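# Lift one staple stick out and set it down

## Task

Remove a single stick of staples from the staple box and put it down on the table top with its legs pointing downward, far enough away that it touches neither the box's tray nor its sleeve.

## Robot and tools

Robot: two arms, left_arm and right_arm, each with a parallel two-finger gripper and a wrist camera (cam_left_wrist and cam_right_wrist, both 672x504). Arm names do not match image sides. A camera stand is fixed behind the arms. Loose objects can occasionally be nudged by outside pushes.

Frames. The scene frame has its origin at table-top height, midway between the nominal arm bases, with +z up, +x out over the table and left_arm on the +y side. Measured bases: left_arm at (-0.025, +0.306, +0.049) m, quat_wxyz (+1.000, 0, 0, +0.011); right_arm at (-0.036, -0.242, +0.003) m, quat_wxyz (+1.000, 0, 0, -0.015). Every hand pose, target, velocity and wrist-camera pose an arm reports is in that arm's own base frame; the table and fixed cameras use the scene frame. Each gripper's fingers point along its +z and open and close along its y. end_effector_position is the pinch point between the pads, about 1 cm short of the fingertips. Reported positions and orientations may be off by a few centimetres, more at long reach.

The 14-number row (used by execute_actions and move): one flat list covering both arms, values in [-1, 1]: dx, dy, dz, rx, ry, rz, opening for left_arm, then the same seven for right_arm. The first six of each arm are an offset, not a pose: measured along that arm's base axes from its Hand target as it stood when the action or move began, with rotation about the Hand target's position. 1.0 equals 0.6 m of travel or 180 degrees; rx, ry, rz form a single rotation vector. A translation longer than 1.0 is scaled back along its direction. Opening is absolute: +1 fully open (0.094 m), -1 closed. Sending six zeros re-requests the current Hand target; a 0 in the opening slot is a real command (half open), so repeat the present opening to leave a gripper alone.

execute_actions(actions, cameras): actions is a list of actions; each action is a list of up to 15 rows, one per 1/30 s step, every row counted from the same start pose (not from the previous row); a short action keeps its last row for the remaining steps. Each action is 0.5 s. Repeating an offset in a new action moves the arm further. An empty actions list returns state and all camera images. cameras: list of names, ["all"], or [] for none; an unknown name voids the call.

move(target, speed, blend, opening_speed, grip_force, blocking, cameras): straight-line path to one row, or a list of up to 15 rows, all counted from the same starting Hand targets. speed in m/s, 0.002 to 2.9 (default 0.25), turns limited to twice that in rad/s; one value or one per target. blend in metres rounds corners in a list (0 means stop at each). opening_speed: rate on the -1..+1 scale per second, at least 0.2; use it to close gently. grip_force: newtons per pad, 10 to 50, one value or one per arm; it persists. blocking=false returns early while the move continues. Paths last at least 0.5 s and are cut off at 10 s; they ignore obstacles and the other arm. The result adds a move: line (done, off_target, moving, held, fault) and limits (paced = pose clipped, held = steps withheld).

wait(seconds 0 to 10, cameras) lets time run; stop(cameras) brakes a running move; zoom_image(camera, region [x0, y0, x1, y1] in pixels, at most 504 by 504) enlarges part of the latest image of cam_left_wrist or cam_right_wrist; read_manual(section="licences") only returns licence text; finished_scene(scene) ends the current scene by its number, irreversibly, and nothing else should be called in that reply.

Result lines: end_effector_position and end_effector_quat_wxyz per arm; Hand target (last commanded pose after clipping, the base for the next offsets); Tool commands; grip_measured (opening on the command scale; reads slightly wide when empty, a bit narrower than a firmly held part); grip_effort_nm (gripper motor effort, negative closing, not a pad force); Joint positions (last entry is opening in metres); joint torques; Joint velocities (may say within noise); step readings of end_effector_position for execute_actions calls.

Behaviour to expect: orientation commands are clipped to 40 degrees from the measured orientation per step. Grippers often rest a few centimetres short of the target because of friction and gravity; resend the missing offset. A blocked arm keeps pushing until you command its target back past the gripper. Faster moves lag and overshoot more, especially with a stretched arm.

Avoid: dropping the stick or releasing it while moving, fast contacts with the box or table, pressing targets deep past contact, any contact between the two arms or gripping the other arm's fingers, loading a wrist camera cable, paths that pass near an arm's own base, long holds or stretched, unreachable poses that heat motors (MOTOR HOT appears at 75 °C; a fault folds the arm at 90 °C), and anything ending up on or off the table edge. The stick is small, so close with moderate force and opening_speed, and open well above grip_measured to release.

Each tool is called as name(argument=value, ...), one argument or row to a line, values as JSON.

## Session

execute_actions(
  actions=[],
)

Scene clock: 0.00 s.
left_arm: end_effector_position=(+0.3676, +0.0302, +0.1497) grip_measured=+1.000 grip_effort_nm=n/a end_effector_quat_wxyz=(+0.691, -0.103, +0.709, +0.091) | right_arm: end_effector_position=(+0.3828, +0.0023, +0.1518) grip_measured=+1.000 grip_effort_nm=n/a end_effector_quat_wxyz=(+0.701, -0.006, +0.713, -0.013)
Joint positions: left_arm=[-0.102 1.54 0.192 1.318 -0.376 -0.025 0.094] | right_arm=[0.015 1.577 0.22 1.342 0.025 -0.028 0.094]
Joint velocities: within noise
Joint torques (N m): no reading
Heat: left arm: 30 °C; right arm: 30 °C.
Hand target: left_arm +0.3698, +0.0307, +0.1594; +0.702, -0.110, +0.699, +0.088 | right_arm +0.3847, +0.0009, +0.1565; +0.705, -0.006, +0.709, -0.018
Tool commands: left_gripper/opening=+1.0 right_gripper/opening=+1.0

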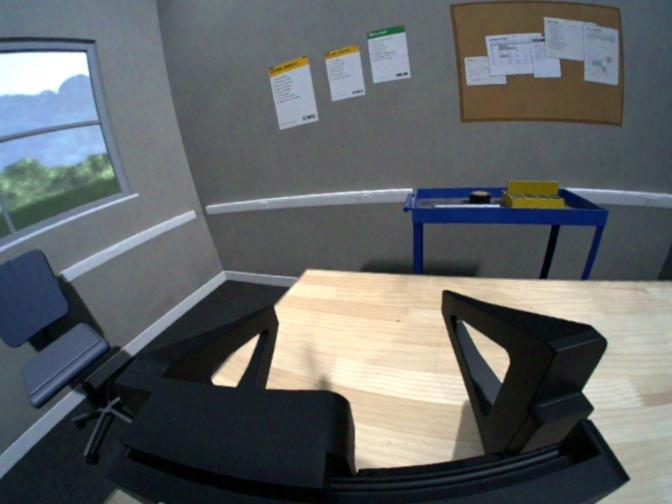

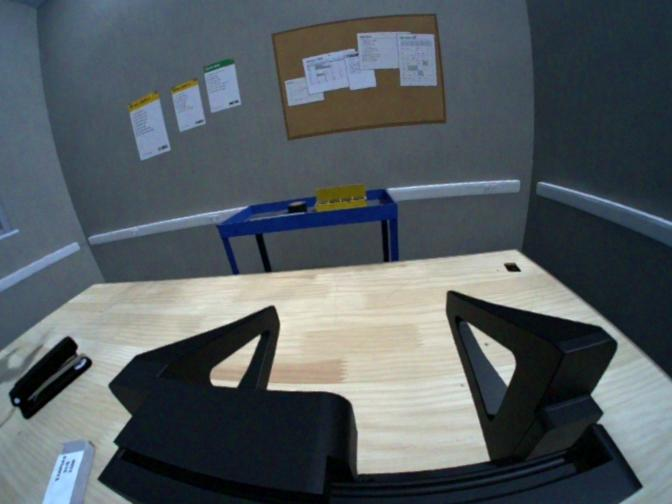

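move(
  target=[-0.1997,-0.0512,0.101,-0.0378,0.3325,-0.0863,-1, -0.2245,-0.0015,0.1058,0.0127,0.3315,-0.0007,-1],
  cameras=["all"],
  speed=0.45,
)

Scene clock: 11.83 s.
left_arm: end_effector_position=(+0.2513, +0.0036, +0.2063) grip_measured=-0.995 grip_effort_nm=-0.27 end_effector_quat_wxyz=(+0.252, -0.011, +0.968, +0.006) | right_arm: end_effector_position=(+0.2539, +0.0025, +0.2080) grip_measured=-0.988 grip_effort_nm=-0.63 end_effector_quat_wxyz=(+0.258, -0.008, +0.966, -0.001)
Joint positions: left_arm=[-0.003 1.053 1.123 -1.133 -0.019 -0.022 0] | right_arm=[0.008 1.053 1.125 -1.122 0.002 -0.009 0.001]
Joint torques (N m): left_arm=[0.34 -1.47 10.97 0.63 0.09 0.12] | right_arm=[-0.34 -1.91 12.05 0.9 -0.09 0.01]
Heat: left arm: 30 °C; right arm: 31 °C.
Hand target: left_arm +0.2499, +0.0000, +0.2200; +0.259, +0.000, +0.966, +0.000 | right_arm +0.2500, +0.0000, +0.2200; +0.259, +0.000, +0.966, +0.000
Off the commanded pose: left_arm 0.014 m, 2 deg | right_arm 0.013 m, 1 deg.
move: off_target (left_arm, right_arm)

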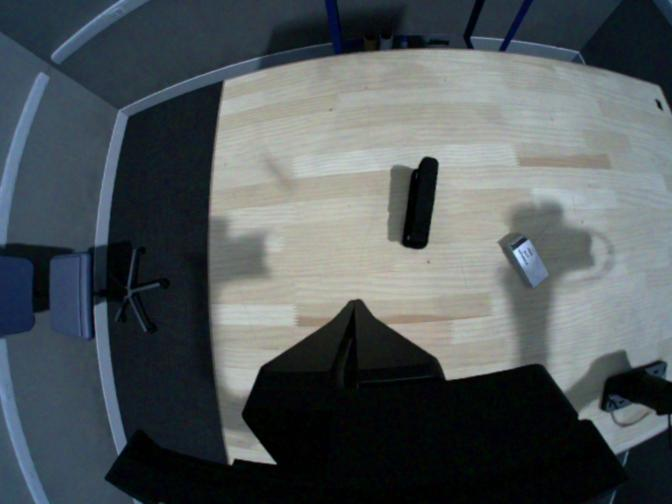

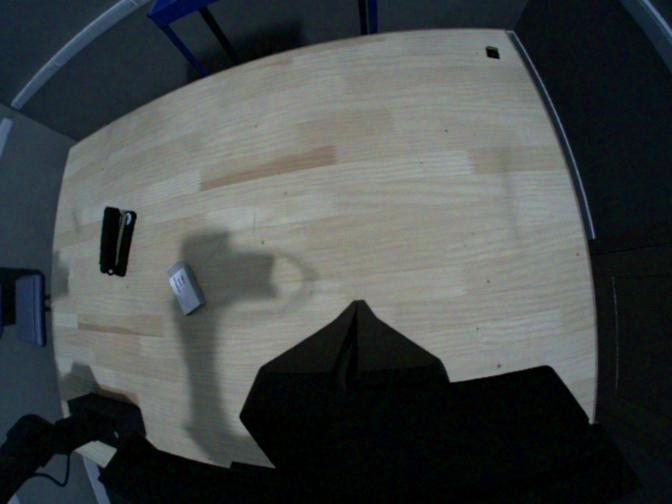

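zoom_image(
  camera="cam_right_wrist",
  region=[145, 245, 225, 325],
)

zoom_image(
  camera="cam_left_wrist",
  region=[485, 220, 565, 300],
)

Scaled by 6.300 from the camera's 672x504 image, which has a finer 960x720 frame.

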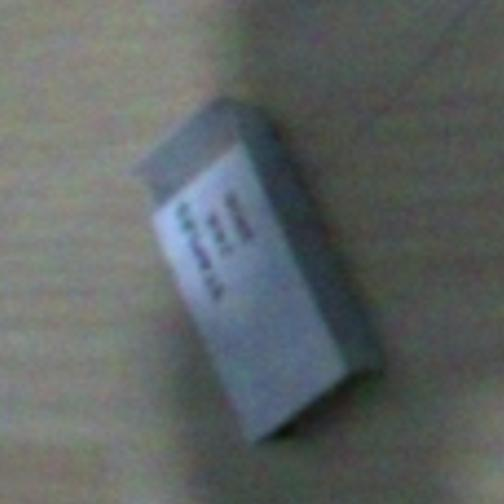

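Scaled by 6.300 from the camera's 672x504 image, which has a finer 960x720 frame.

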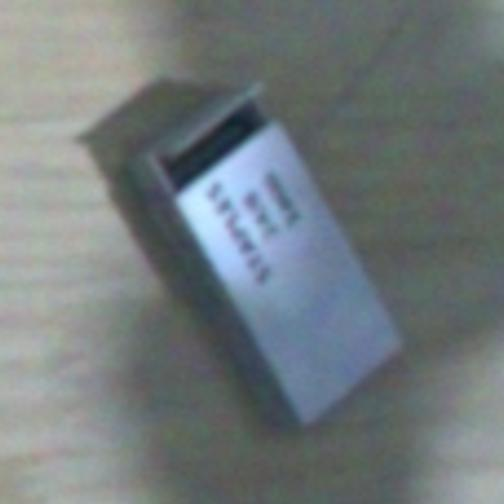

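move(
  target=[0.1085,-0.4292,-0.3233,0.0394,0.0648,-0.3457,-1, 0,-0.15,0,0,0,0,-1],
  cameras=["cam_left_wrist"],
  speed=0.4,
)

zoom_image(
  camera="cam_left_wrist",
  region=[280, 210, 430, 340],
)

Scene clock: 41.90 s.
left_arm: end_effector_position=(+0.2997, -0.2425, +0.0164) grip_measured=-0.995 grip_effort_nm=-0.27 end_effector_quat_wxyz=(+0.097, +0.507, +0.854, -0.063) | right_arm: end_effector_position=(+0.2497, -0.0964, +0.2073) grip_measured=-0.988 grip_effort_nm=-0.63 end_effector_quat_wxyz=(+0.252, +0.013, +0.968, -0.011)
Joint positions: left_arm=[-0.634 1.902 1.222 -0.684 0.105 0.426 0] | right_arm=[-0.52 1.148 1.181 -1.14 -0.22 -0.442 0.001]
Joint torques (N m): left_arm=[0.06 -7.87 9.85 0.78 0.25 0.14] | right_arm=[-0.39 -2.43 12.01 0.81 -0.35 -0.07]
Heat: left arm: 32 °C; right arm: 32 °C.
Hand target: left_arm +0.3150, -0.2575, +0.0260; +0.126, +0.513, +0.845, -0.077 | right_arm +0.2500, -0.0900, +0.2200; +0.259, +0.000, +0.966, +0.000
Off the commanded pose: left_arm 0.024 m, 4 deg | right_arm 0.014 m, 2 deg.
move: off_target (left_arm, right_arm)
Images, in order (width x height): cam_left_wrist 672x504.

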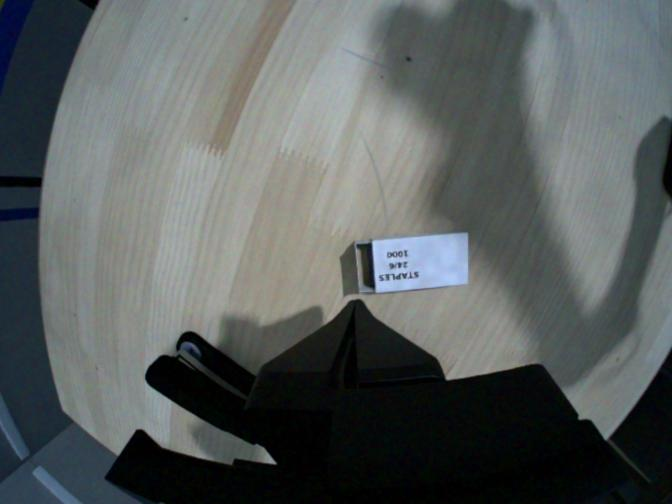

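Scaled by 3.360 from the camera's 672x504 image, which has a finer 960x720 frame.

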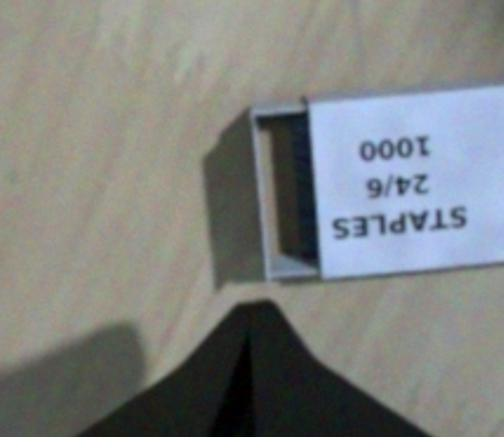

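move(
  target=[
    [-0.0039,0.0019,0,0,0,0,-1,0,0,0,0,0,0,-1],
    [-0.0275,-0.0253,0,0,0,0,-1,0,0,0,0,0,0,-1],
    [-0.0091,-0.0041,0,0,0,0,-1,0,0,0,0,0,0,-1],
    [-0.0229,-0.02,0,0,0,0,-1,0,0,0,0,0,0,-1],
    [-0.0131,-0.0087,0,0,0,0,-1,0,0,0,0,0,0,-1],
    [-0.019,-0.0155,0,0,0,0,-1,0,0,0,0,0,0,-1],
    [-0.017,-0.0132,0,0,0,0,-1,0,0,0,0,0,0,-1],
  ],
  blend=0.001,
  cameras=["cam_left_wrist"],
  speed=0.15,
)

zoom_image(
  camera="cam_left_wrist",
  region=[310, 240, 410, 330],
)

Scene clock: 67.30 s.
left_arm: end_effector_position=(+0.2914, -0.2536, +0.0166) grip_measured=-0.995 grip_effort_nm=-0.27 end_effector_quat_wxyz=(+0.096, +0.511, +0.851, -0.068) | right_arm: end_effector_position=(+0.2497, -0.0964, +0.2073) grip_measured=-0.988 grip_effort_nm=-0.63 end_effector_quat_wxyz=(+0.252, +0.012, +0.968, -0.011)
Joint positions: left_arm=[-0.668 1.902 1.222 -0.681 0.11 0.403 0] | right_arm=[-0.52 1.148 1.181 -1.14 -0.22 -0.443 0.001]
Joint torques (N m): left_arm=[-0.12 -8.83 8.29 0.85 0.11 0.01] | right_arm=[-0.29 -2.43 12.01 0.84 -0.36 -0.06]
Heat: left arm: 32 °C; right arm: 33 °C.
Hand target: left_arm +0.3048, -0.2655, +0.0260; +0.126, +0.513, +0.845, -0.077 | right_arm +0.2500, -0.0900, +0.2200; +0.259, +0.000, +0.966, +0.000
Off the commanded pose: left_arm 0.020 m, 4 deg | right_arm 0.014 m, 2 deg.
move: off_target (left_arm, right_arm); blend cut to 0.0009 m at target 6
Images, in order (width x height): cam_left_wrist 672x504.

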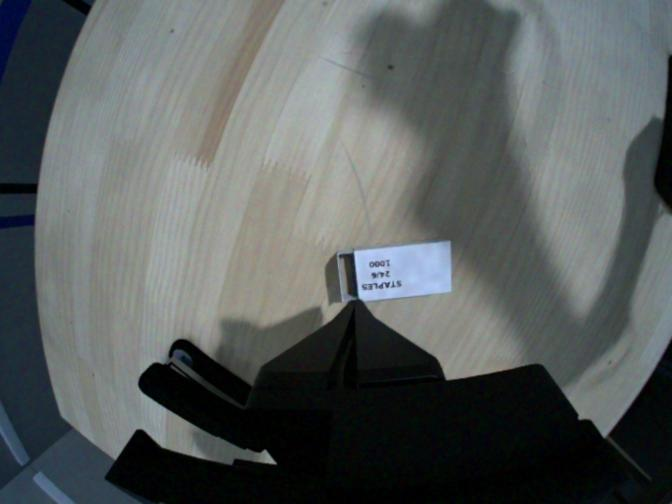

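Scaled by 5.040 from the camera's 672x504 image, which has a finer 960x720 frame.

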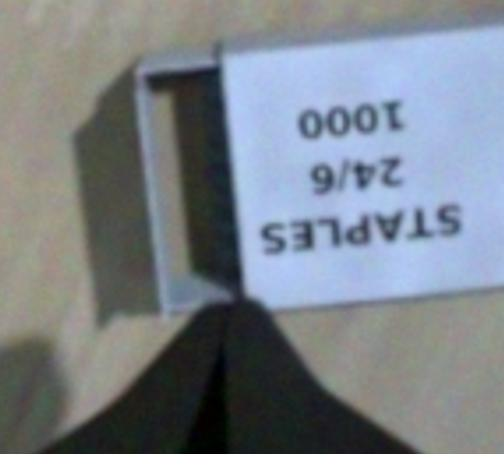

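move(
  target=[0.002,0.0003,-0.0533,0,0,0,-1,0,0,0,0,0,0,-1],
  cameras=["cam_left_wrist"],
  speed=0.12,
)

zoom_image(
  camera="cam_left_wrist",
  region=[310, 250, 410, 340],
)

Scene clock: 80.70 s.
left_arm: end_effector_position=(+0.3014, -0.2615, -0.0026) grip_measured=-0.995 grip_effort_nm=-0.27 end_effector_quat_wxyz=(+0.115, +0.511, +0.849, -0.070) | right_arm: end_effector_position=(+0.2497, -0.0964, +0.2073) grip_measured=-0.988 grip_effort_nm=-0.63 end_effector_quat_wxyz=(+0.252, +0.012, +0.968, -0.011)
Joint positions: left_arm=[-0.668 1.951 1.196 -0.567 0.11 0.403 0] | right_arm=[-0.52 1.148 1.181 -1.14 -0.22 -0.443 0.001]
Joint torques (N m): left_arm=[0.08 -8.27 5.14 0.95 0.11 0.04] | right_arm=[-0.36 -2.36 12.16 0.84 -0.36 -0.06]
Heat: left arm: 32 °C; right arm: 33 °C.
Hand target: left_arm +0.3060, -0.2653, -0.0059; +0.126, +0.513, +0.845, -0.077 | right_arm +0.2500, -0.0900, +0.2200; +0.259, +0.000, +0.966, +0.000
Off the commanded pose: left_arm 0.007 m, 2 deg | right_arm 0.014 m, 2 deg.
move: off_target (right_arm)
Images, in order (width x height): cam_left_wrist 672x504.

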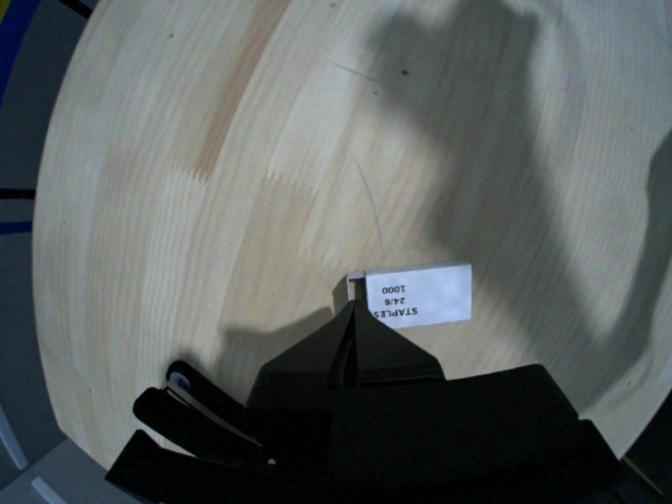

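Scaled by 5.040 from the camera's 672x504 image, which has a finer 960x720 frame.

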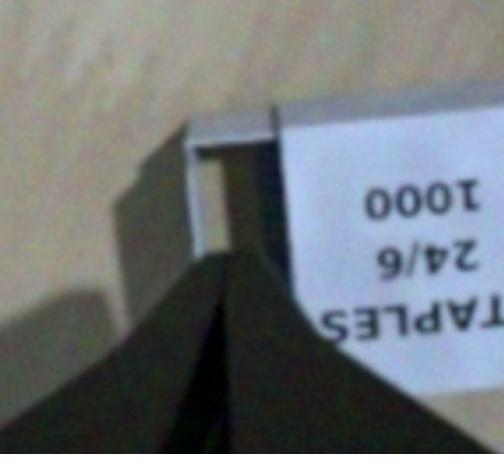

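move(
  target=[
    [0.0079,0.0091,0,0,0,0,-1,0,0,0,0,0,0,-1],
    [-0.0096,-0.011,0,0,0,0,-1,0,0,0,0,0,0,-1],
    [0.0036,0.0041,0,0,0,0,-1,0,0,0,0,0,0,-1],
    [-0.0057,-0.0066,0,0,0,0,-1,0,0,0,0,0,0,-1],
    [0.0003,0.0003,0,0,0,0,-1,0,0,0,0,0,0,-1],
    [-0.003,-0.0035,0,0,0,0,-1,0,0,0,0,0,0,-1],
    [-0.0019,-0.0022,0,0,0,0,-1,0,0,0,0,0,0,-1],
    [-0.0019,-0.0022,-0.0452,0,0,0,-1,0,0,0,0,0,0,-1],
  ],
  blend=[0.001,0.001,0.001,0.001,0.001,0.0005,0,0],
  cameras=["cam_left_wrist"],
  speed=[0.15,0.15,0.15,0.15,0.15,0.15,0.15,0.07],
)

zoom_image(
  camera="cam_left_wrist",
  region=[310, 260, 410, 350],
)

Scene clock: 103.13 s.
left_arm: end_effector_position=(+0.3022, -0.2614, -0.0292) grip_measured=-0.995 grip_effort_nm=-0.27 end_effector_quat_wxyz=(+0.116, +0.509, +0.850, -0.070) | right_arm: end_effector_position=(+0.2497, -0.0964, +0.2073) grip_measured=-0.988 grip_effort_nm=-0.63 end_effector_quat_wxyz=(+0.252, +0.012, +0.968, -0.011)
Joint positions: left_arm=[-0.666 2.007 1.153 -0.467 0.11 0.4 0] | right_arm=[-0.52 1.148 1.181 -1.14 -0.22 -0.443 0.001]
Joint torques (N m): left_arm=[0.03 -8.38 4.88 0.95 0.1 0.01] | right_arm=[-0.28 -2.45 12.15 0.83 -0.37 -0.08]
Heat: left arm: 31 °C; right arm: 33 °C.
Hand target: left_arm +0.3049, -0.2666, -0.0331; +0.126, +0.513, +0.845, -0.077 | right_arm +0.2500, -0.0900, +0.2200; +0.259, +0.000, +0.966, +0.000
Off the commanded pose: left_arm 0.007 m, 2 deg | right_arm 0.014 m, 2 deg.
move: off_target (right_arm)
Images, in order (width x height): cam_left_wrist 672x504.

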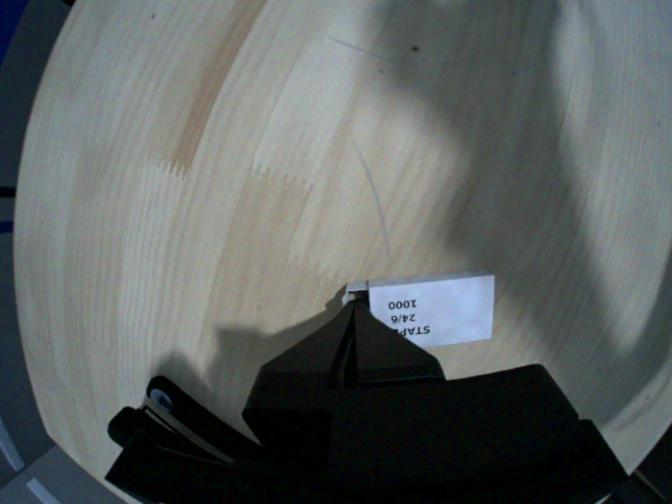

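Scaled by 5.040 from the camera's 672x504 image, which has a finer 960x720 frame.

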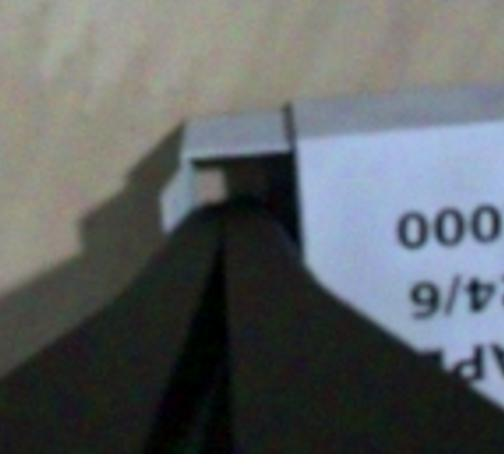

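move(
  target=[
    [0,0,0,0,0,0,1,0,0,0,0,0,0,-1],
    [0,0,0.13,0,0,0,1,0,0,0,0,0,0,-1],
  ],
  cameras=["cam_left_wrist"],
  speed=0.12,
  opening_speed=0.8,
)

zoom_image(
  camera="cam_left_wrist",
  region=[250, 220, 430, 340],
)

Scene clock: 116.53 s.
left_arm: end_effector_position=(+0.3002, -0.2567, +0.0199) grip_measured=+0.998 grip_effort_nm=0.06 end_effector_quat_wxyz=(+0.102, +0.507, +0.853, -0.068) | right_arm: end_effector_position=(+0.2497, -0.0964, +0.2073) grip_measured=-0.988 grip_effort_nm=-0.63 end_effector_quat_wxyz=(+0.252, +0.012, +0.968, -0.011)
Joint positions: left_arm=[-0.66 1.919 1.257 -0.688 0.11 0.4 0.094] | right_arm=[-0.52 1.148 1.181 -1.14 -0.22 -0.443 0.001]
Joint torques (N m): left_arm=[0.02 -12.59 9.39 0.32 0.1 0.01] | right_arm=[-0.39 -2.4 12.04 0.81 -0.37 -0.08]
Heat: left arm: 31 °C; right arm: 33 °C.
Hand target: left_arm +0.3049, -0.2666, +0.0449; +0.126, +0.513, +0.845, -0.077 | right_arm +0.2500, -0.0900, +0.2200; +0.259, +0.000, +0.966, +0.000
Off the commanded pose: left_arm 0.027 m, 3 deg | right_arm 0.014 m, 2 deg.
move: off_target (left_arm, right_arm)
Images, in order (width x height): cam_left_wrist 672x504.

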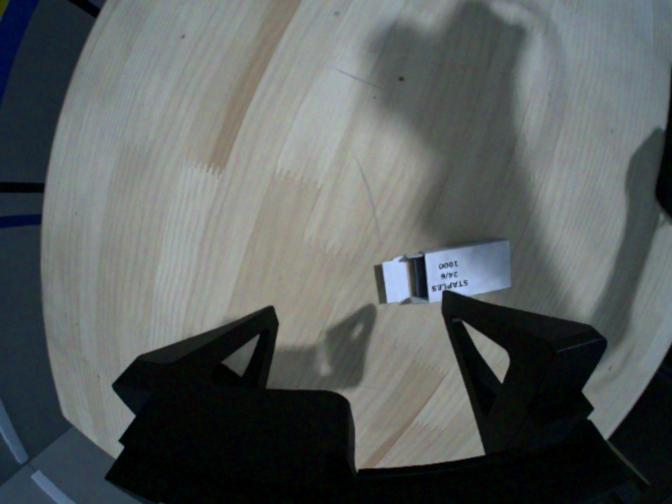

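Scaled by 2.800 from the camera's 672x504 image, which has a finer 960x720 frame.

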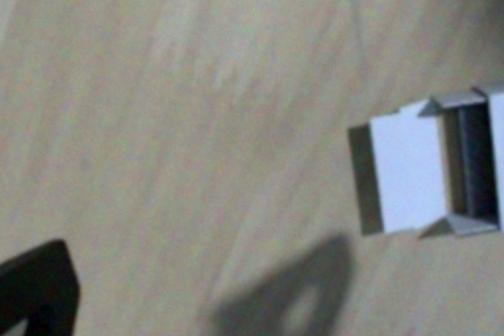

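move(
  target=[
    [-0.0498,-0.0307,0.07,0.0316,0.1,0.496,0.3,0,0,0,0,0,0,0.3],
    [-0.0498,-0.0307,-0.0165,0.0316,0.1,0.496,0.3,-0.0557,0.5518,-0.2,0.0226,-0.0813,0.1712,0.3],
  ],
  cameras=["all"],
  speed=0.4,
)

Scene clock: 205.87 s.
left_arm: end_effector_position=(+0.2718, -0.2836, +0.0428) grip_measured=+0.302 grip_effort_nm=-0.11 end_effector_quat_wxyz=(-0.001, -0.229, +0.973, +0.001) | right_arm: end_effector_position=(+0.2116, +0.2439, +0.1042) grip_measured=+0.297 grip_effort_nm=0.17 end_effector_quat_wxyz=(+0.355, -0.261, +0.891, +0.109)
Joint positions: left_arm=[-0.809 2.077 1.613 -1.11 0.001 -1.271 0.061] | right_arm=[1.015 1.178 0.638 -0.318 0.294 0.336 0.061]
Joint torques (N m): left_arm=[-0.4 -9.18 5.16 0.43 0.04 -0.1] | right_arm=[0.44 -2.97 5.93 2.26 0.46 0.08]
Heat: left arm: 31 °C; right arm: 34 °C.
Hand target: left_arm +0.2750, -0.2850, +0.0350; +0.000, -0.237, +0.971, +0.000 | right_arm +0.2166, +0.2411, +0.1000; +0.369, -0.247, +0.890, +0.102
Off the commanded pose: left_arm 0.009 m, 1 deg | right_arm 0.007 m, 2 deg.
move: done

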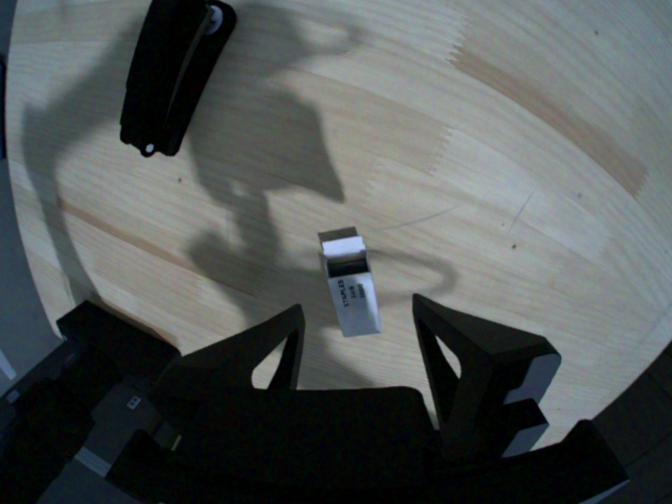

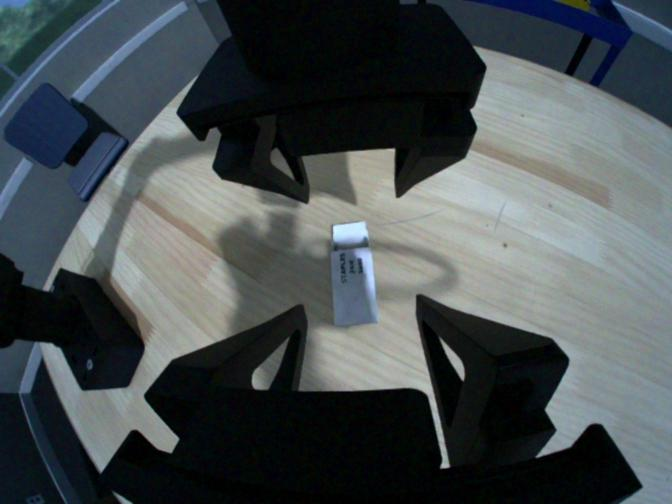

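move(
  target=[
    [0.0037,0.0163,0,0,0,0,0.3,0.0123,0.0248,0,0,0,0,0.3],
    [-0.0179,-0.0046,0,0,0,0,0.3,0.0123,0.0248,0,0,0,0,0.3],
    [-0.0011,0.0117,0,0,0,0,0.3,0.0123,0.0248,0,0,0,0,0.3],
    [-0.0131,0.0001,0,0,0,0,0.3,0.0123,0.0248,0,0,0,0,0.3],
    [-0.0053,0.0076,0,0,0,0,0.3,0.0123,0.0248,0,0,0,0,0.3],
    [-0.0097,0.0033,0,0,0,0,0.3,0.0123,0.0248,0,0,0,0,0.3],
    [-0.0083,0.0047,0,0,0,0,0.3,0.0123,0.0248,0,0,0,0,0.3],
    [-0.0083,0.0047,-0.1,0,0,0,0.3,0.0123,0.0248,-0.1,0,0,0,0.3],
  ],
  blend=[0.001,0.001,0.001,0.001,0.001,0.0005,0,0],
  cameras=["all"],
  speed=0.15,
)

zoom_image(
  camera="cam_left_wrist",
  region=[280, 220, 430, 340],
)

Scene clock: 241.30 s.
left_arm: end_effector_position=(+0.2680, -0.2791, -0.0200) grip_measured=+0.302 grip_effort_nm=-0.11 end_effector_quat_wxyz=(-0.005, -0.241, +0.971, +0.004) | right_arm: end_effector_position=(+0.2213, +0.2570, +0.0413) grip_measured=+0.297 grip_effort_nm=0.17 end_effector_quat_wxyz=(+0.354, -0.256, +0.893, +0.107)
Joint positions: left_arm=[-0.806 2.143 1.452 -0.891 0.005 -1.292 0.061] | right_arm=[1.014 1.408 0.516 0.029 0.298 0.345 0.061]
Joint torques (N m): left_arm=[0.03 -9.76 5.15 0.42 0 -0.02] | right_arm=[0.57 -4.12 5.52 2.25 0.44 0.04]
Heat: left arm: 30 °C; right arm: 34 °C.
Hand target: left_arm +0.2700, -0.2822, -0.0250; +0.000, -0.237, +0.971, +0.000 | right_arm +0.2240, +0.2560, +0.0400; +0.369, -0.247, +0.890, +0.102
Off the commanded pose: left_arm 0.006 m, 1 deg | right_arm 0.003 m, 2 deg.
move: done

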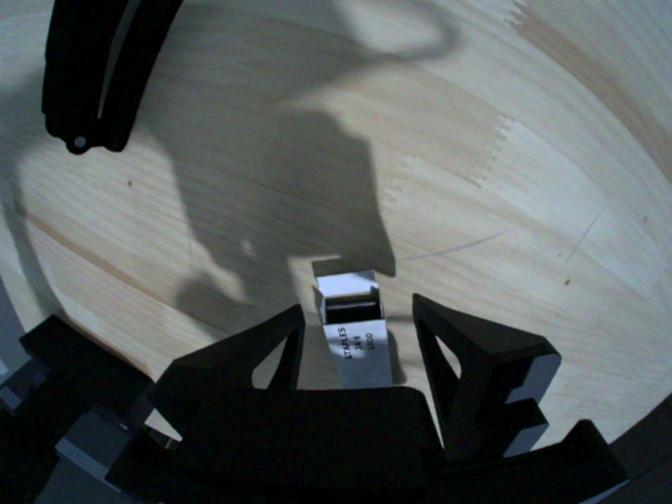

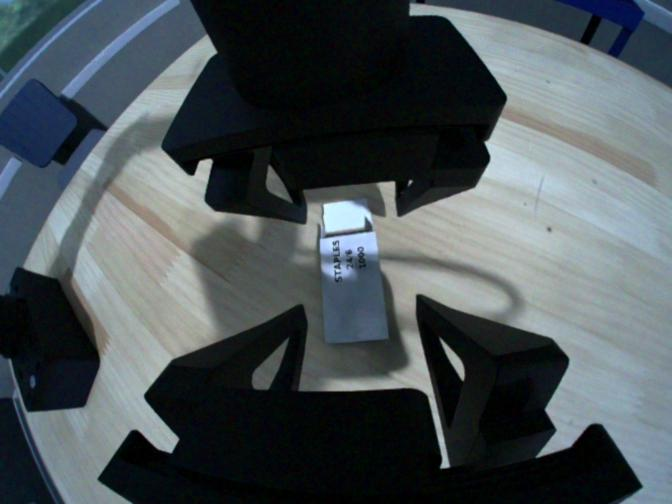

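Scaled by 3.360 from the camera's 672x504 image, which has a finer 960x720 frame.

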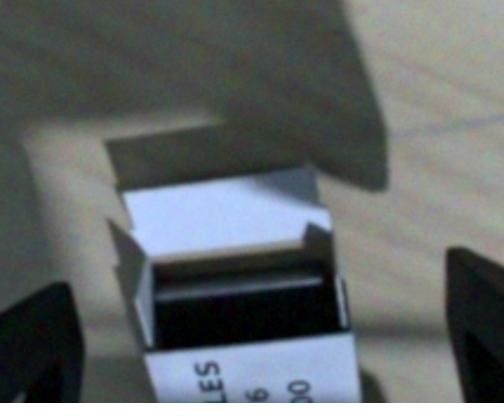

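move(
  target=[
    [0.0127,0.0123,0,0,0,0,0.3,0,0,0,0,0,0,0.3],
    [-0.0047,-0.0045,0,0,0,0,0.3,0,0,0,0,0,0,0.3],
    [0.0091,0.0088,0,0,0,0,0.3,0,0,0,0,0,0,0.3],
    [-0.0011,-0.0011,0,0,0,0,0.3,0,0,0,0,0,0,0.3],
    [0.0055,0.0053,0,0,0,0,0.3,0,0,0,0,0,0,0.3],
    [0.0019,0.0018,0,0,0,0,0.3,0,0,0,0,0,0,0.3],
    [0.0031,0.003,0,0,0,0,0.3,0,0,0,0,0,0,0.3],
    [0.0031,0.003,-0.0283,0,0,0,0.3,0,0,-0.0445,0,0,0,0.3],
  ],
  blend=[0.001,0.001,0.001,0.001,0.001,0.0005,0,0],
  cameras=["all"],
  speed=[0.12,0.12,0.12,0.12,0.12,0.12,0.12,0.06],
)

zoom_image(
  camera="cam_left_wrist",
  region=[280, 240, 430, 360],
)

Scene clock: 271.47 s.
left_arm: end_effector_position=(+0.2706, -0.2792, -0.0343) grip_measured=+0.302 grip_effort_nm=-0.11 end_effector_quat_wxyz=(-0.003, -0.242, +0.970, +0.000) | right_arm: end_effector_position=(+0.2203, +0.2588, +0.0149) grip_measured=+0.297 grip_effort_nm=0.17 end_effector_quat_wxyz=(+0.355, -0.258, +0.892, +0.107)
Joint positions: left_arm=[-0.801 2.168 1.429 -0.835 0.005 -1.289 0.061] | right_arm=[1.022 1.513 0.46 0.19 0.303 0.347 0.061]
Joint torques (N m): left_arm=[-0.03 -9.35 4.75 0.44 0 0] | right_arm=[0.43 -4.41 4.81 2.25 0.38 0.05]
Heat: left arm: 30 °C; right arm: 33 °C.
Hand target: left_arm +0.2719, -0.2804, -0.0419; +0.000, -0.237, +0.971, +0.000 | right_arm +0.2240, +0.2560, +0.0133; +0.369, -0.247, +0.890, +0.102
Off the commanded pose: left_arm 0.008 m, 1 deg | right_arm 0.005 m, 2 deg.
move: done

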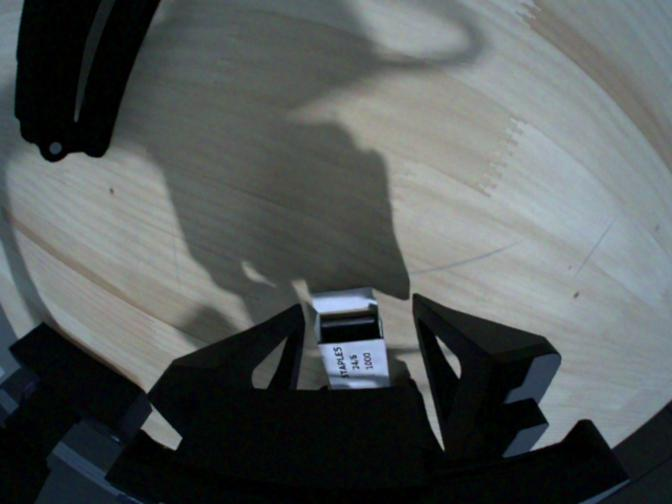

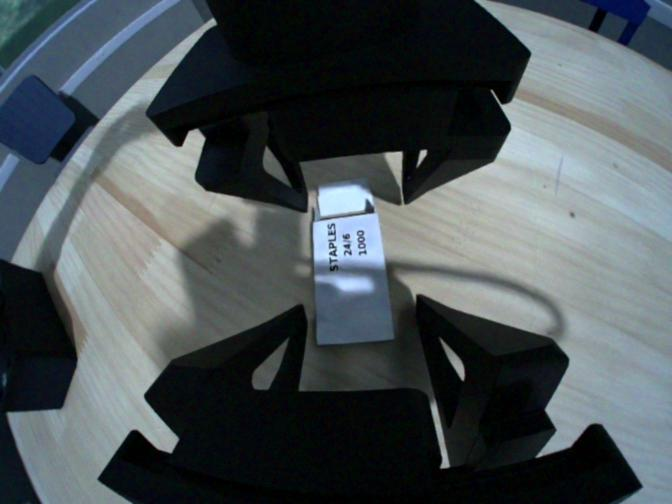

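Scaled by 3.360 from the camera's 672x504 image, which has a finer 960x720 frame.

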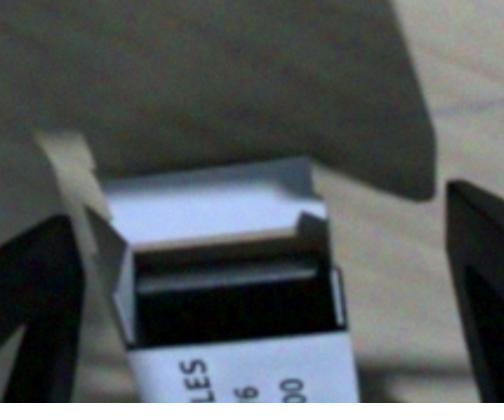

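move(
  target=[
    [0,0,0,0,0,0,-0.35,0,0,0,0,0,0,-0.28],
    [0.1035,0.0539,0,0,0,0,-0.35,0,0,0,0,0,0,-0.28],
  ],
  cameras=["all"],
  speed=0.08,
  grip_force=[20,20],
)

zoom_image(
  camera="cam_left_wrist",
  region=[280, 240, 430, 390],
)

Scene clock: 286.30 s.
left_arm: end_effector_position=(+0.3275, -0.2517, -0.0345) grip_measured=-0.254 grip_effort_nm=-0.50 end_effector_quat_wxyz=(-0.002, -0.241, +0.970, -0.012) | right_arm: end_effector_position=(+0.2238, +0.2576, +0.0162) grip_measured=-0.189 grip_effort_nm=-0.46 end_effector_quat_wxyz=(+0.359, -0.249, +0.893, +0.108)
Joint positions: left_arm=[-0.649 2.234 1.539 -0.86 0.019 -1.137 0.035] | right_arm=[1.012 1.513 0.46 0.197 0.306 0.353 0.038]
Joint torques (N m): left_arm=[0.38 -8.42 8.23 0.14 -0.12 0.12] | right_arm=[0.4 -4.46 4.89 2.18 0.36 0.02]
Heat: left arm: 30 °C; right arm: 33 °C.
Hand target: left_arm +0.3340, -0.2481, -0.0419; +0.000, -0.237, +0.971, +0.000 | right_arm +0.2240, +0.2560, +0.0133; +0.369, -0.247, +0.890, +0.102
Off the commanded pose: left_arm 0.011 m, 1 deg | right_arm 0.003 m, 1 deg.
grip_force (N): 20, 20
move: off_target (left_arm)

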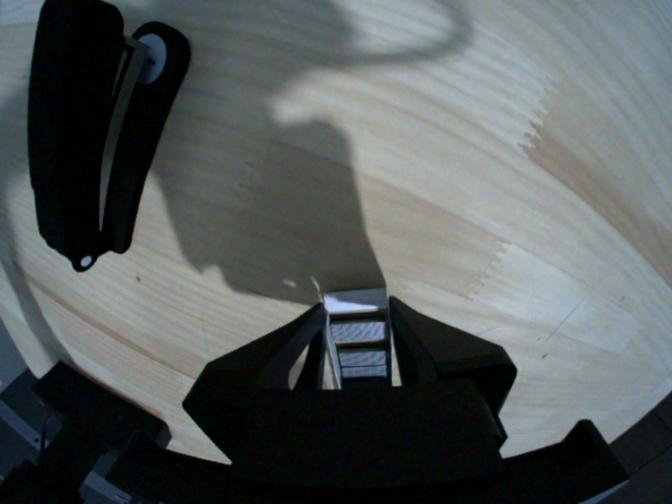

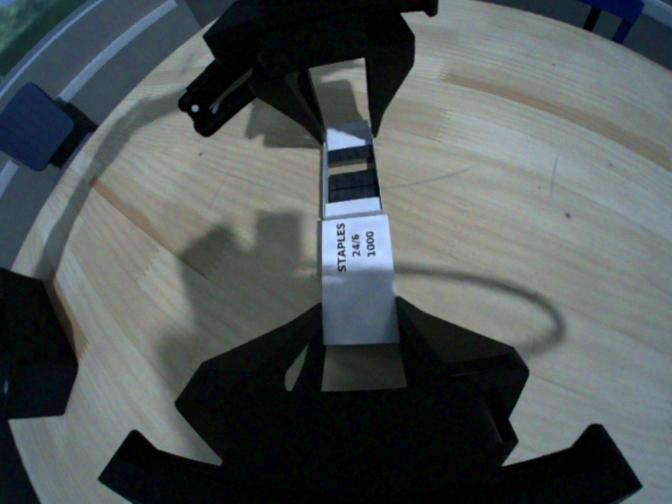

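Scaled by 3.360 from the camera's 672x504 image, which has a finer 960x720 frame.

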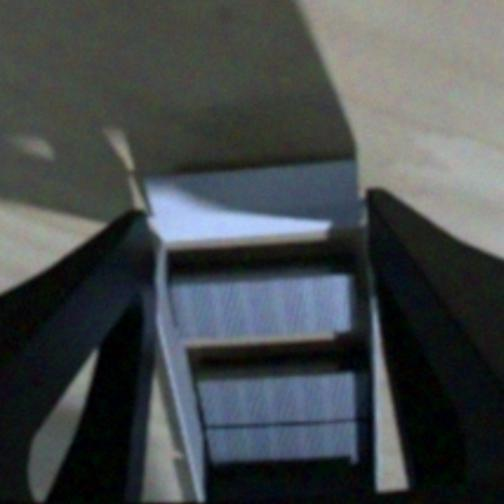

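move(
  target=[
    [0.0296,0.0154,0,0,0,0,-0.35,0,0,0,0,0,0,-0.28],
    [0.0296,0.0154,0,0,0,0,0.0,0,0,0,0,0,0,0.1],
    [0.0296,0.0154,0.15,0,0,0,0.0,0,0,0.15,0,0,0,0.1],
    [0.0103,-0.0035,0.09,-0.0339,-0.0999,-0.5097,0.0,0.043,-0.593,0.33,0,0,0,0.1],
  ],
  blend=[0,0,0.02,0],
  cameras=["cam_left_wrist"],
  speed=[0.08,0.1,0.15,0.5],
  grip_force=[50,50],
)

zoom_image(
  camera="cam_left_wrist",
  region=[290, 220, 430, 340],
)

Scene clock: 326.97 s.
left_arm: end_effector_position=(+0.3336, -0.2386, -0.0102) grip_measured=-0.001 grip_effort_nm=0.05 end_effector_quat_wxyz=(+0.082, +0.522, +0.847, -0.066) | right_arm: end_effector_position=(+0.2434, -0.1032, +0.1950) grip_measured=+0.097 grip_effort_nm=0.17 end_effector_quat_wxyz=(+0.346, -0.237, +0.903, +0.096)
Joint positions: left_arm=[-0.566 2.06 1.341 -0.684 0.13 0.527 0.047] | right_arm=[-0.873 1.316 1.172 -1.275 -0.722 -1.33 0.052]
Joint torques (N m): left_arm=[0.23 -15.23 4.88 0.78 0.27 0.14] | right_arm=[-0.29 -3.55 11.62 0.29 -0.84 -0.09]
Heat: left arm: 31 °C; right arm: 34 °C.
Hand target: left_arm +0.3402, -0.2502, +0.0121; +0.124, +0.532, +0.834, -0.080 | right_arm +0.2498, -0.0998, +0.2113; +0.369, -0.247, +0.890, +0.102
Off the commanded pose: left_arm 0.026 m, 5 deg | right_arm 0.018 m, 3 deg.
move: off_target (left_arm, right_arm); target 2's new opening was sent with left_arm's hand 0.012 m and 1 deg from that target
Images, in order (width x height): cam_left_wrist 672x504.

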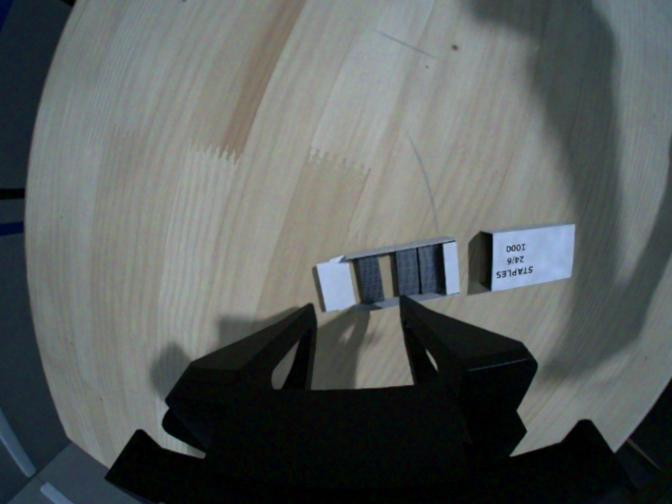

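Scaled by 3.600 from the camera's 672x504 image, which has a finer 960x720 frame.

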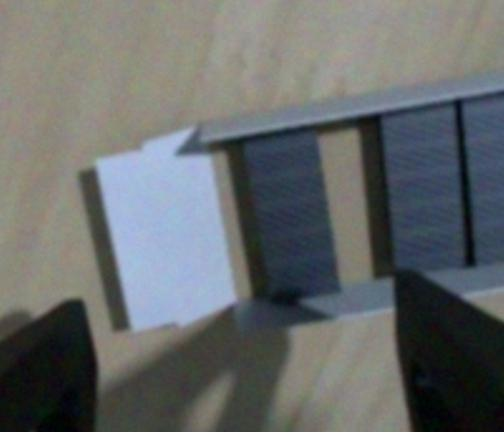

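move(
  target=[
    [0.0012,0.0005,0.03,0,0,0,-0.62,0,0,0,0,0,0,0.1],
    [-0.0172,-0.0233,0.03,0,0,0,-0.62,0,0,0,0,0,0,0.1],
    [-0.0029,-0.0048,0.03,0,0,0,-0.62,0,0,0,0,0,0,0.1],
    [-0.0136,-0.0186,0.03,0,0,0,-0.62,0,0,0,0,0,0,0.1],
    [-0.0059,-0.0087,0.03,0,0,0,-0.62,0,0,0,0,0,0,0.1],
    [-0.0105,-0.0147,0.03,0,0,0,-0.62,0,0,0,0,0,0,0.1],
    [-0.009,-0.0127,0.03,0,0,0,-0.62,0,0,0,0,0,0,0.1],
    [-0.009,-0.0127,-0.03,0,0,0,-0.62,0,0,0,0,0,0,0.1],
  ],
  blend=[0.001,0.001,0.001,0.001,0.001,0.0005,0,0],
  cameras=["cam_left_wrist"],
  speed=0.14,
)

zoom_image(
  camera="cam_left_wrist",
  region=[300, 240, 420, 350],
)

Scene clock: 383.27 s.
left_arm: end_effector_position=(+0.3312, -0.2540, -0.0028) grip_measured=-0.618 grip_effort_nm=-0.11 end_effector_quat_wxyz=(+0.114, +0.530, +0.837, -0.071) | right_arm: end_effector_position=(+0.2432, -0.1029, +0.1950) grip_measured=+0.097 grip_effort_nm=0.17 end_effector_quat_wxyz=(+0.346, -0.237, +0.903, +0.097)
Joint positions: left_arm=[-0.599 2.024 1.303 -0.616 0.134 0.515 0.018] | right_arm=[-0.873 1.316 1.172 -1.277 -0.722 -1.33 0.052]
Joint torques (N m): left_arm=[-0.1 -9.21 5.05 0.92 0.16 0] | right_arm=[-0.46 -3.56 11.58 0.27 -0.87 -0.09]
Heat: left arm: 35 °C; right arm: 37 °C.
Hand target: left_arm +0.3348, -0.2578, -0.0059; +0.124, +0.532, +0.834, -0.080 | right_arm +0.2498, -0.0998, +0.2113; +0.369, -0.247, +0.890, +0.102
Off the commanded pose: left_arm 0.006 m, 2 deg | right_arm 0.018 m, 3 deg.
move: off_target (right_arm)
Images, in order (width x height): cam_left_wrist 672x504.

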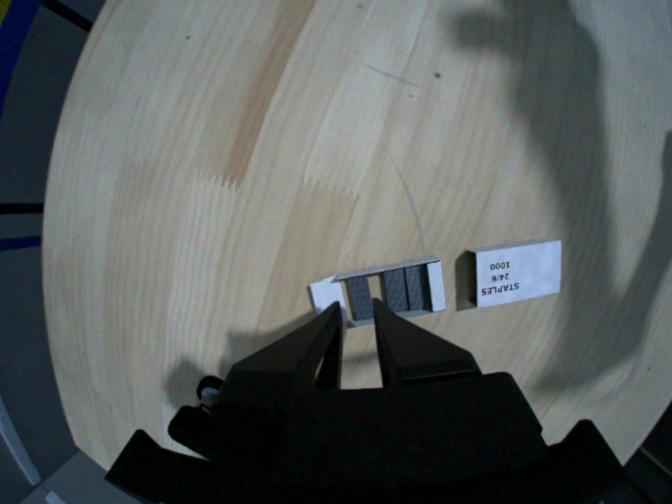

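Scaled by 4.200 from the camera's 672x504 image, which has a finer 960x720 frame.

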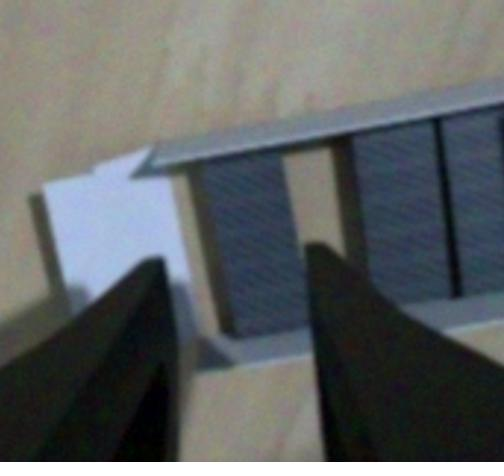

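move(
  target=[
    [0.0056,0.0072,0,0,0,0,-0.62,0,0,0,0,0,0,0.1],
    [-0.0091,-0.0119,0,0,0,0,-0.62,0,0,0,0,0,0,0.1],
    [0.0026,0.0033,0,0,0,0,-0.62,0,0,0,0,0,0,0.1],
    [-0.0061,-0.0079,0,0,0,0,-0.62,0,0,0,0,0,0,0.1],
    [-0.0005,-0.0007,0,0,0,0,-0.62,0,0,0,0,0,0,0.1],
    [-0.0035,-0.0046,0,0,0,0,-0.62,0,0,0,0,0,0,0.1],
    [-0.0025,-0.0033,0,0,0,0,-0.62,0,0,0,0,0,0,0.1],
    [-0.0025,-0.0033,-0.0585,0,0,0,-0.62,0,0,0,0,0,0,0.1],
  ],
  blend=[0.001,0.001,0.001,0.001,0.001,0.0005,0,0],
  cameras=["cam_left_wrist"],
  speed=[0.12,0.12,0.12,0.12,0.12,0.12,0.12,0.07],
)

zoom_image(
  camera="cam_left_wrist",
  region=[305, 265, 415, 365],
)

Scene clock: 409.70 s.
left_arm: end_effector_position=(+0.3306, -0.2559, -0.0363) grip_measured=-0.618 grip_effort_nm=-0.11 end_effector_quat_wxyz=(+0.115, +0.530, +0.837, -0.072) | right_arm: end_effector_position=(+0.2432, -0.1029, +0.1950) grip_measured=+0.097 grip_effort_nm=0.17 end_effector_quat_wxyz=(+0.346, -0.237, +0.903, +0.097)
Joint positions: left_arm=[-0.603 2.088 1.248 -0.492 0.134 0.509 0.018] | right_arm=[-0.873 1.316 1.172 -1.277 -0.722 -1.33 0.052]
Joint torques (N m): left_arm=[-0.02 -8.98 4.89 0.92 0.15 0] | right_arm=[-0.4 -3.6 11.51 0.29 -0.85 -0.07]
Heat: left arm: 31 °C; right arm: 37 °C.
Hand target: left_arm +0.3333, -0.2598, -0.0410; +0.124, +0.532, +0.834, -0.080 | right_arm +0.2498, -0.0998, +0.2113; +0.369, -0.247, +0.890, +0.102
Off the commanded pose: left_arm 0.007 m, 1 deg | right_arm 0.018 m, 3 deg.
move: off_target (right_arm)
Images, in order (width x height): cam_left_wrist 672x504.

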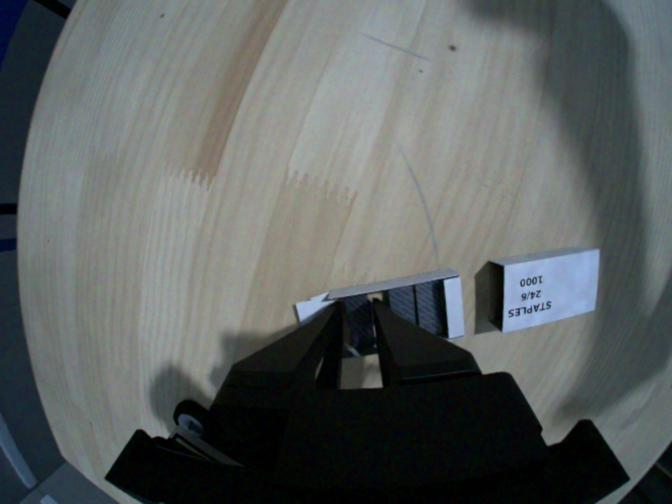

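Scaled by 4.582 from the camera's 672x504 image, which has a finer 960x720 frame.

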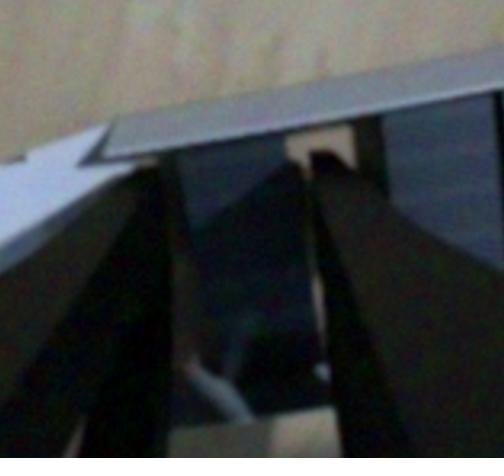

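move(
  target=[
    [0,0,0,0,0,0,-0.82,0,0,0,0,0,0,0.1],
    [0,0,0.17,0,0,0,-0.82,0,0,0,0,0,0,0.1],
  ],
  cameras=["cam_left_wrist"],
  speed=0.08,
  grip_force=[16,50],
)

zoom_image(
  camera="cam_left_wrist",
  region=[290, 230, 430, 370],
)

Scene clock: 420.10 s.
left_arm: end_effector_position=(+0.3253, -0.2514, +0.0297) grip_measured=-0.732 grip_effort_nm=-0.43 end_effector_quat_wxyz=(+0.092, +0.529, +0.841, -0.071) | right_arm: end_effector_position=(+0.2432, -0.1029, +0.1950) grip_measured=+0.097 grip_effort_nm=0.17 end_effector_quat_wxyz=(+0.346, -0.237, +0.903, +0.097)
Joint positions: left_arm=[-0.602 1.985 1.397 -0.791 0.134 0.509 0.013] | right_arm=[-0.873 1.316 1.172 -1.277 -0.722 -1.33 0.052]
Joint torques (N m): left_arm=[-0.03 -14.19 9.88 0.27 0.15 0] | right_arm=[-0.38 -3.41 11.63 0.28 -0.84 -0.07]
Heat: left arm: 31 °C; right arm: 37 °C.
Hand target: left_arm +0.3333, -0.2598, +0.0610; +0.124, +0.532, +0.834, -0.080 | right_arm +0.2498, -0.0998, +0.2113; +0.369, -0.247, +0.890, +0.102
Off the commanded pose: left_arm 0.033 m, 4 deg | right_arm 0.018 m, 3 deg.
grip_force (N): 16, 50
move: off_target (left_arm, right_arm)
Images, in order (width x height): cam_left_wrist 672x504.

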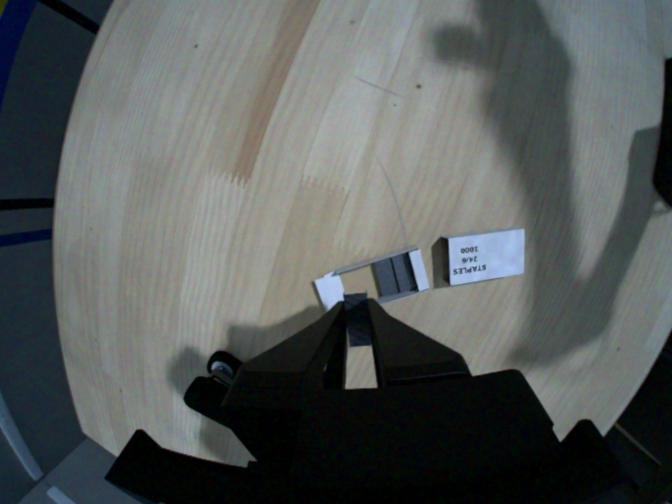

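Scaled by 3.600 from the camera's 672x504 image, which has a finer 960x720 frame.

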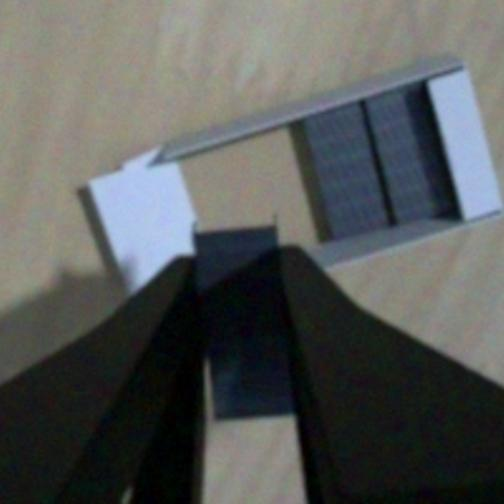

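move(
  target=[
    [-0.015,0.06,0.1,0,0,0.04,-0.82,0,0,0,0,0,0,0.1],
    [-0.0555,0.383,0.06,0,0,0.172,-0.82,0,0,0,0,0,0,0.1],
    [-0.0555,0.383,-0.09,0,0,0.172,-0.82,0,0,0,0,0,0,0.1],
    [-0.0555,0.383,-0.168,0,0,0.172,-0.82,0,0,0,0,0,0,0.1],
  ],
  blend=[0.03,0.02,0.02,0],
  cameras=["cam_left_wrist"],
  speed=[0.2,0.25,0.15,0.06],
)

zoom_image(
  camera="cam_left_wrist",
  region=[290, 260, 430, 400],
)

Scene clock: 448.43 s.
left_arm: end_effector_position=(+0.2927, -0.0244, -0.0365) grip_measured=-0.732 grip_effort_nm=-0.43 end_effector_quat_wxyz=(+0.122, +0.278, +0.952, -0.038) | right_arm: end_effector_position=(+0.2432, -0.1029, +0.1950) grip_measured=+0.097 grip_effort_nm=0.17 end_effector_quat_wxyz=(+0.346, -0.237, +0.903, +0.097)
Joint positions: left_arm=[0 1.711 0.712 -0.358 0.14 0.552 0.013] | right_arm=[-0.873 1.316 1.172 -1.277 -0.722 -1.33 0.052]
Joint torques (N m): left_arm=[0.13 -4.68 4.05 1.08 0.23 0.13] | right_arm=[-0.36 -3.58 11.55 0.27 -0.88 -0.09]
Heat: left arm: 32 °C; right arm: 37 °C.
Hand target: left_arm +0.3000, -0.0300, -0.0398; +0.141, +0.290, +0.946, -0.043 | right_arm +0.2498, -0.0998, +0.2113; +0.369, -0.247, +0.890, +0.102
Off the commanded pose: left_arm 0.010 m, 3 deg | right_arm 0.018 m, 3 deg.
grip_force (N): 16, 50
move: off_target (left_arm, right_arm)
Images, in order (width x height): cam_left_wrist 672x504.

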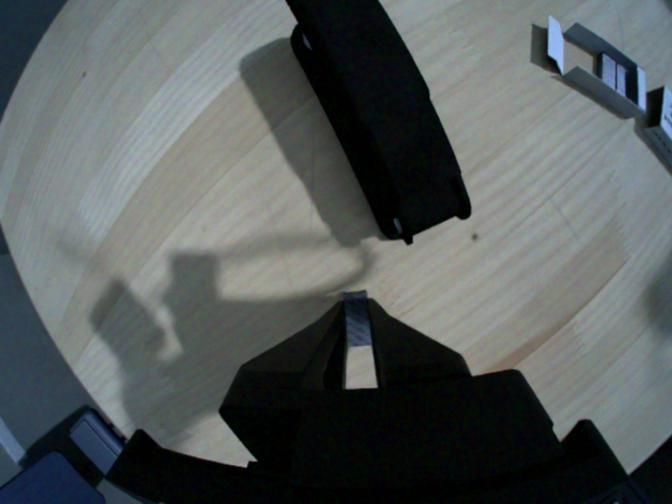

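Scaled by 3.600 from the camera's 672x504 image, which has a finer 960x720 frame.

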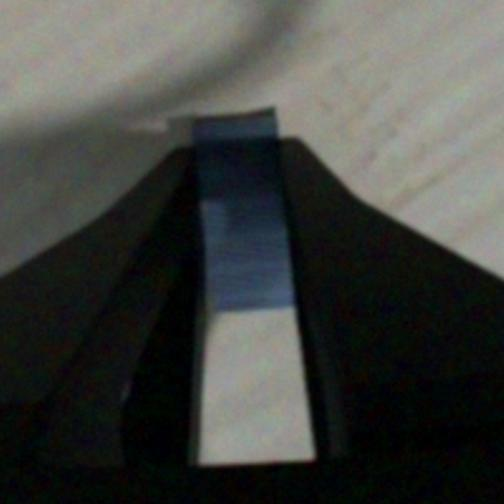

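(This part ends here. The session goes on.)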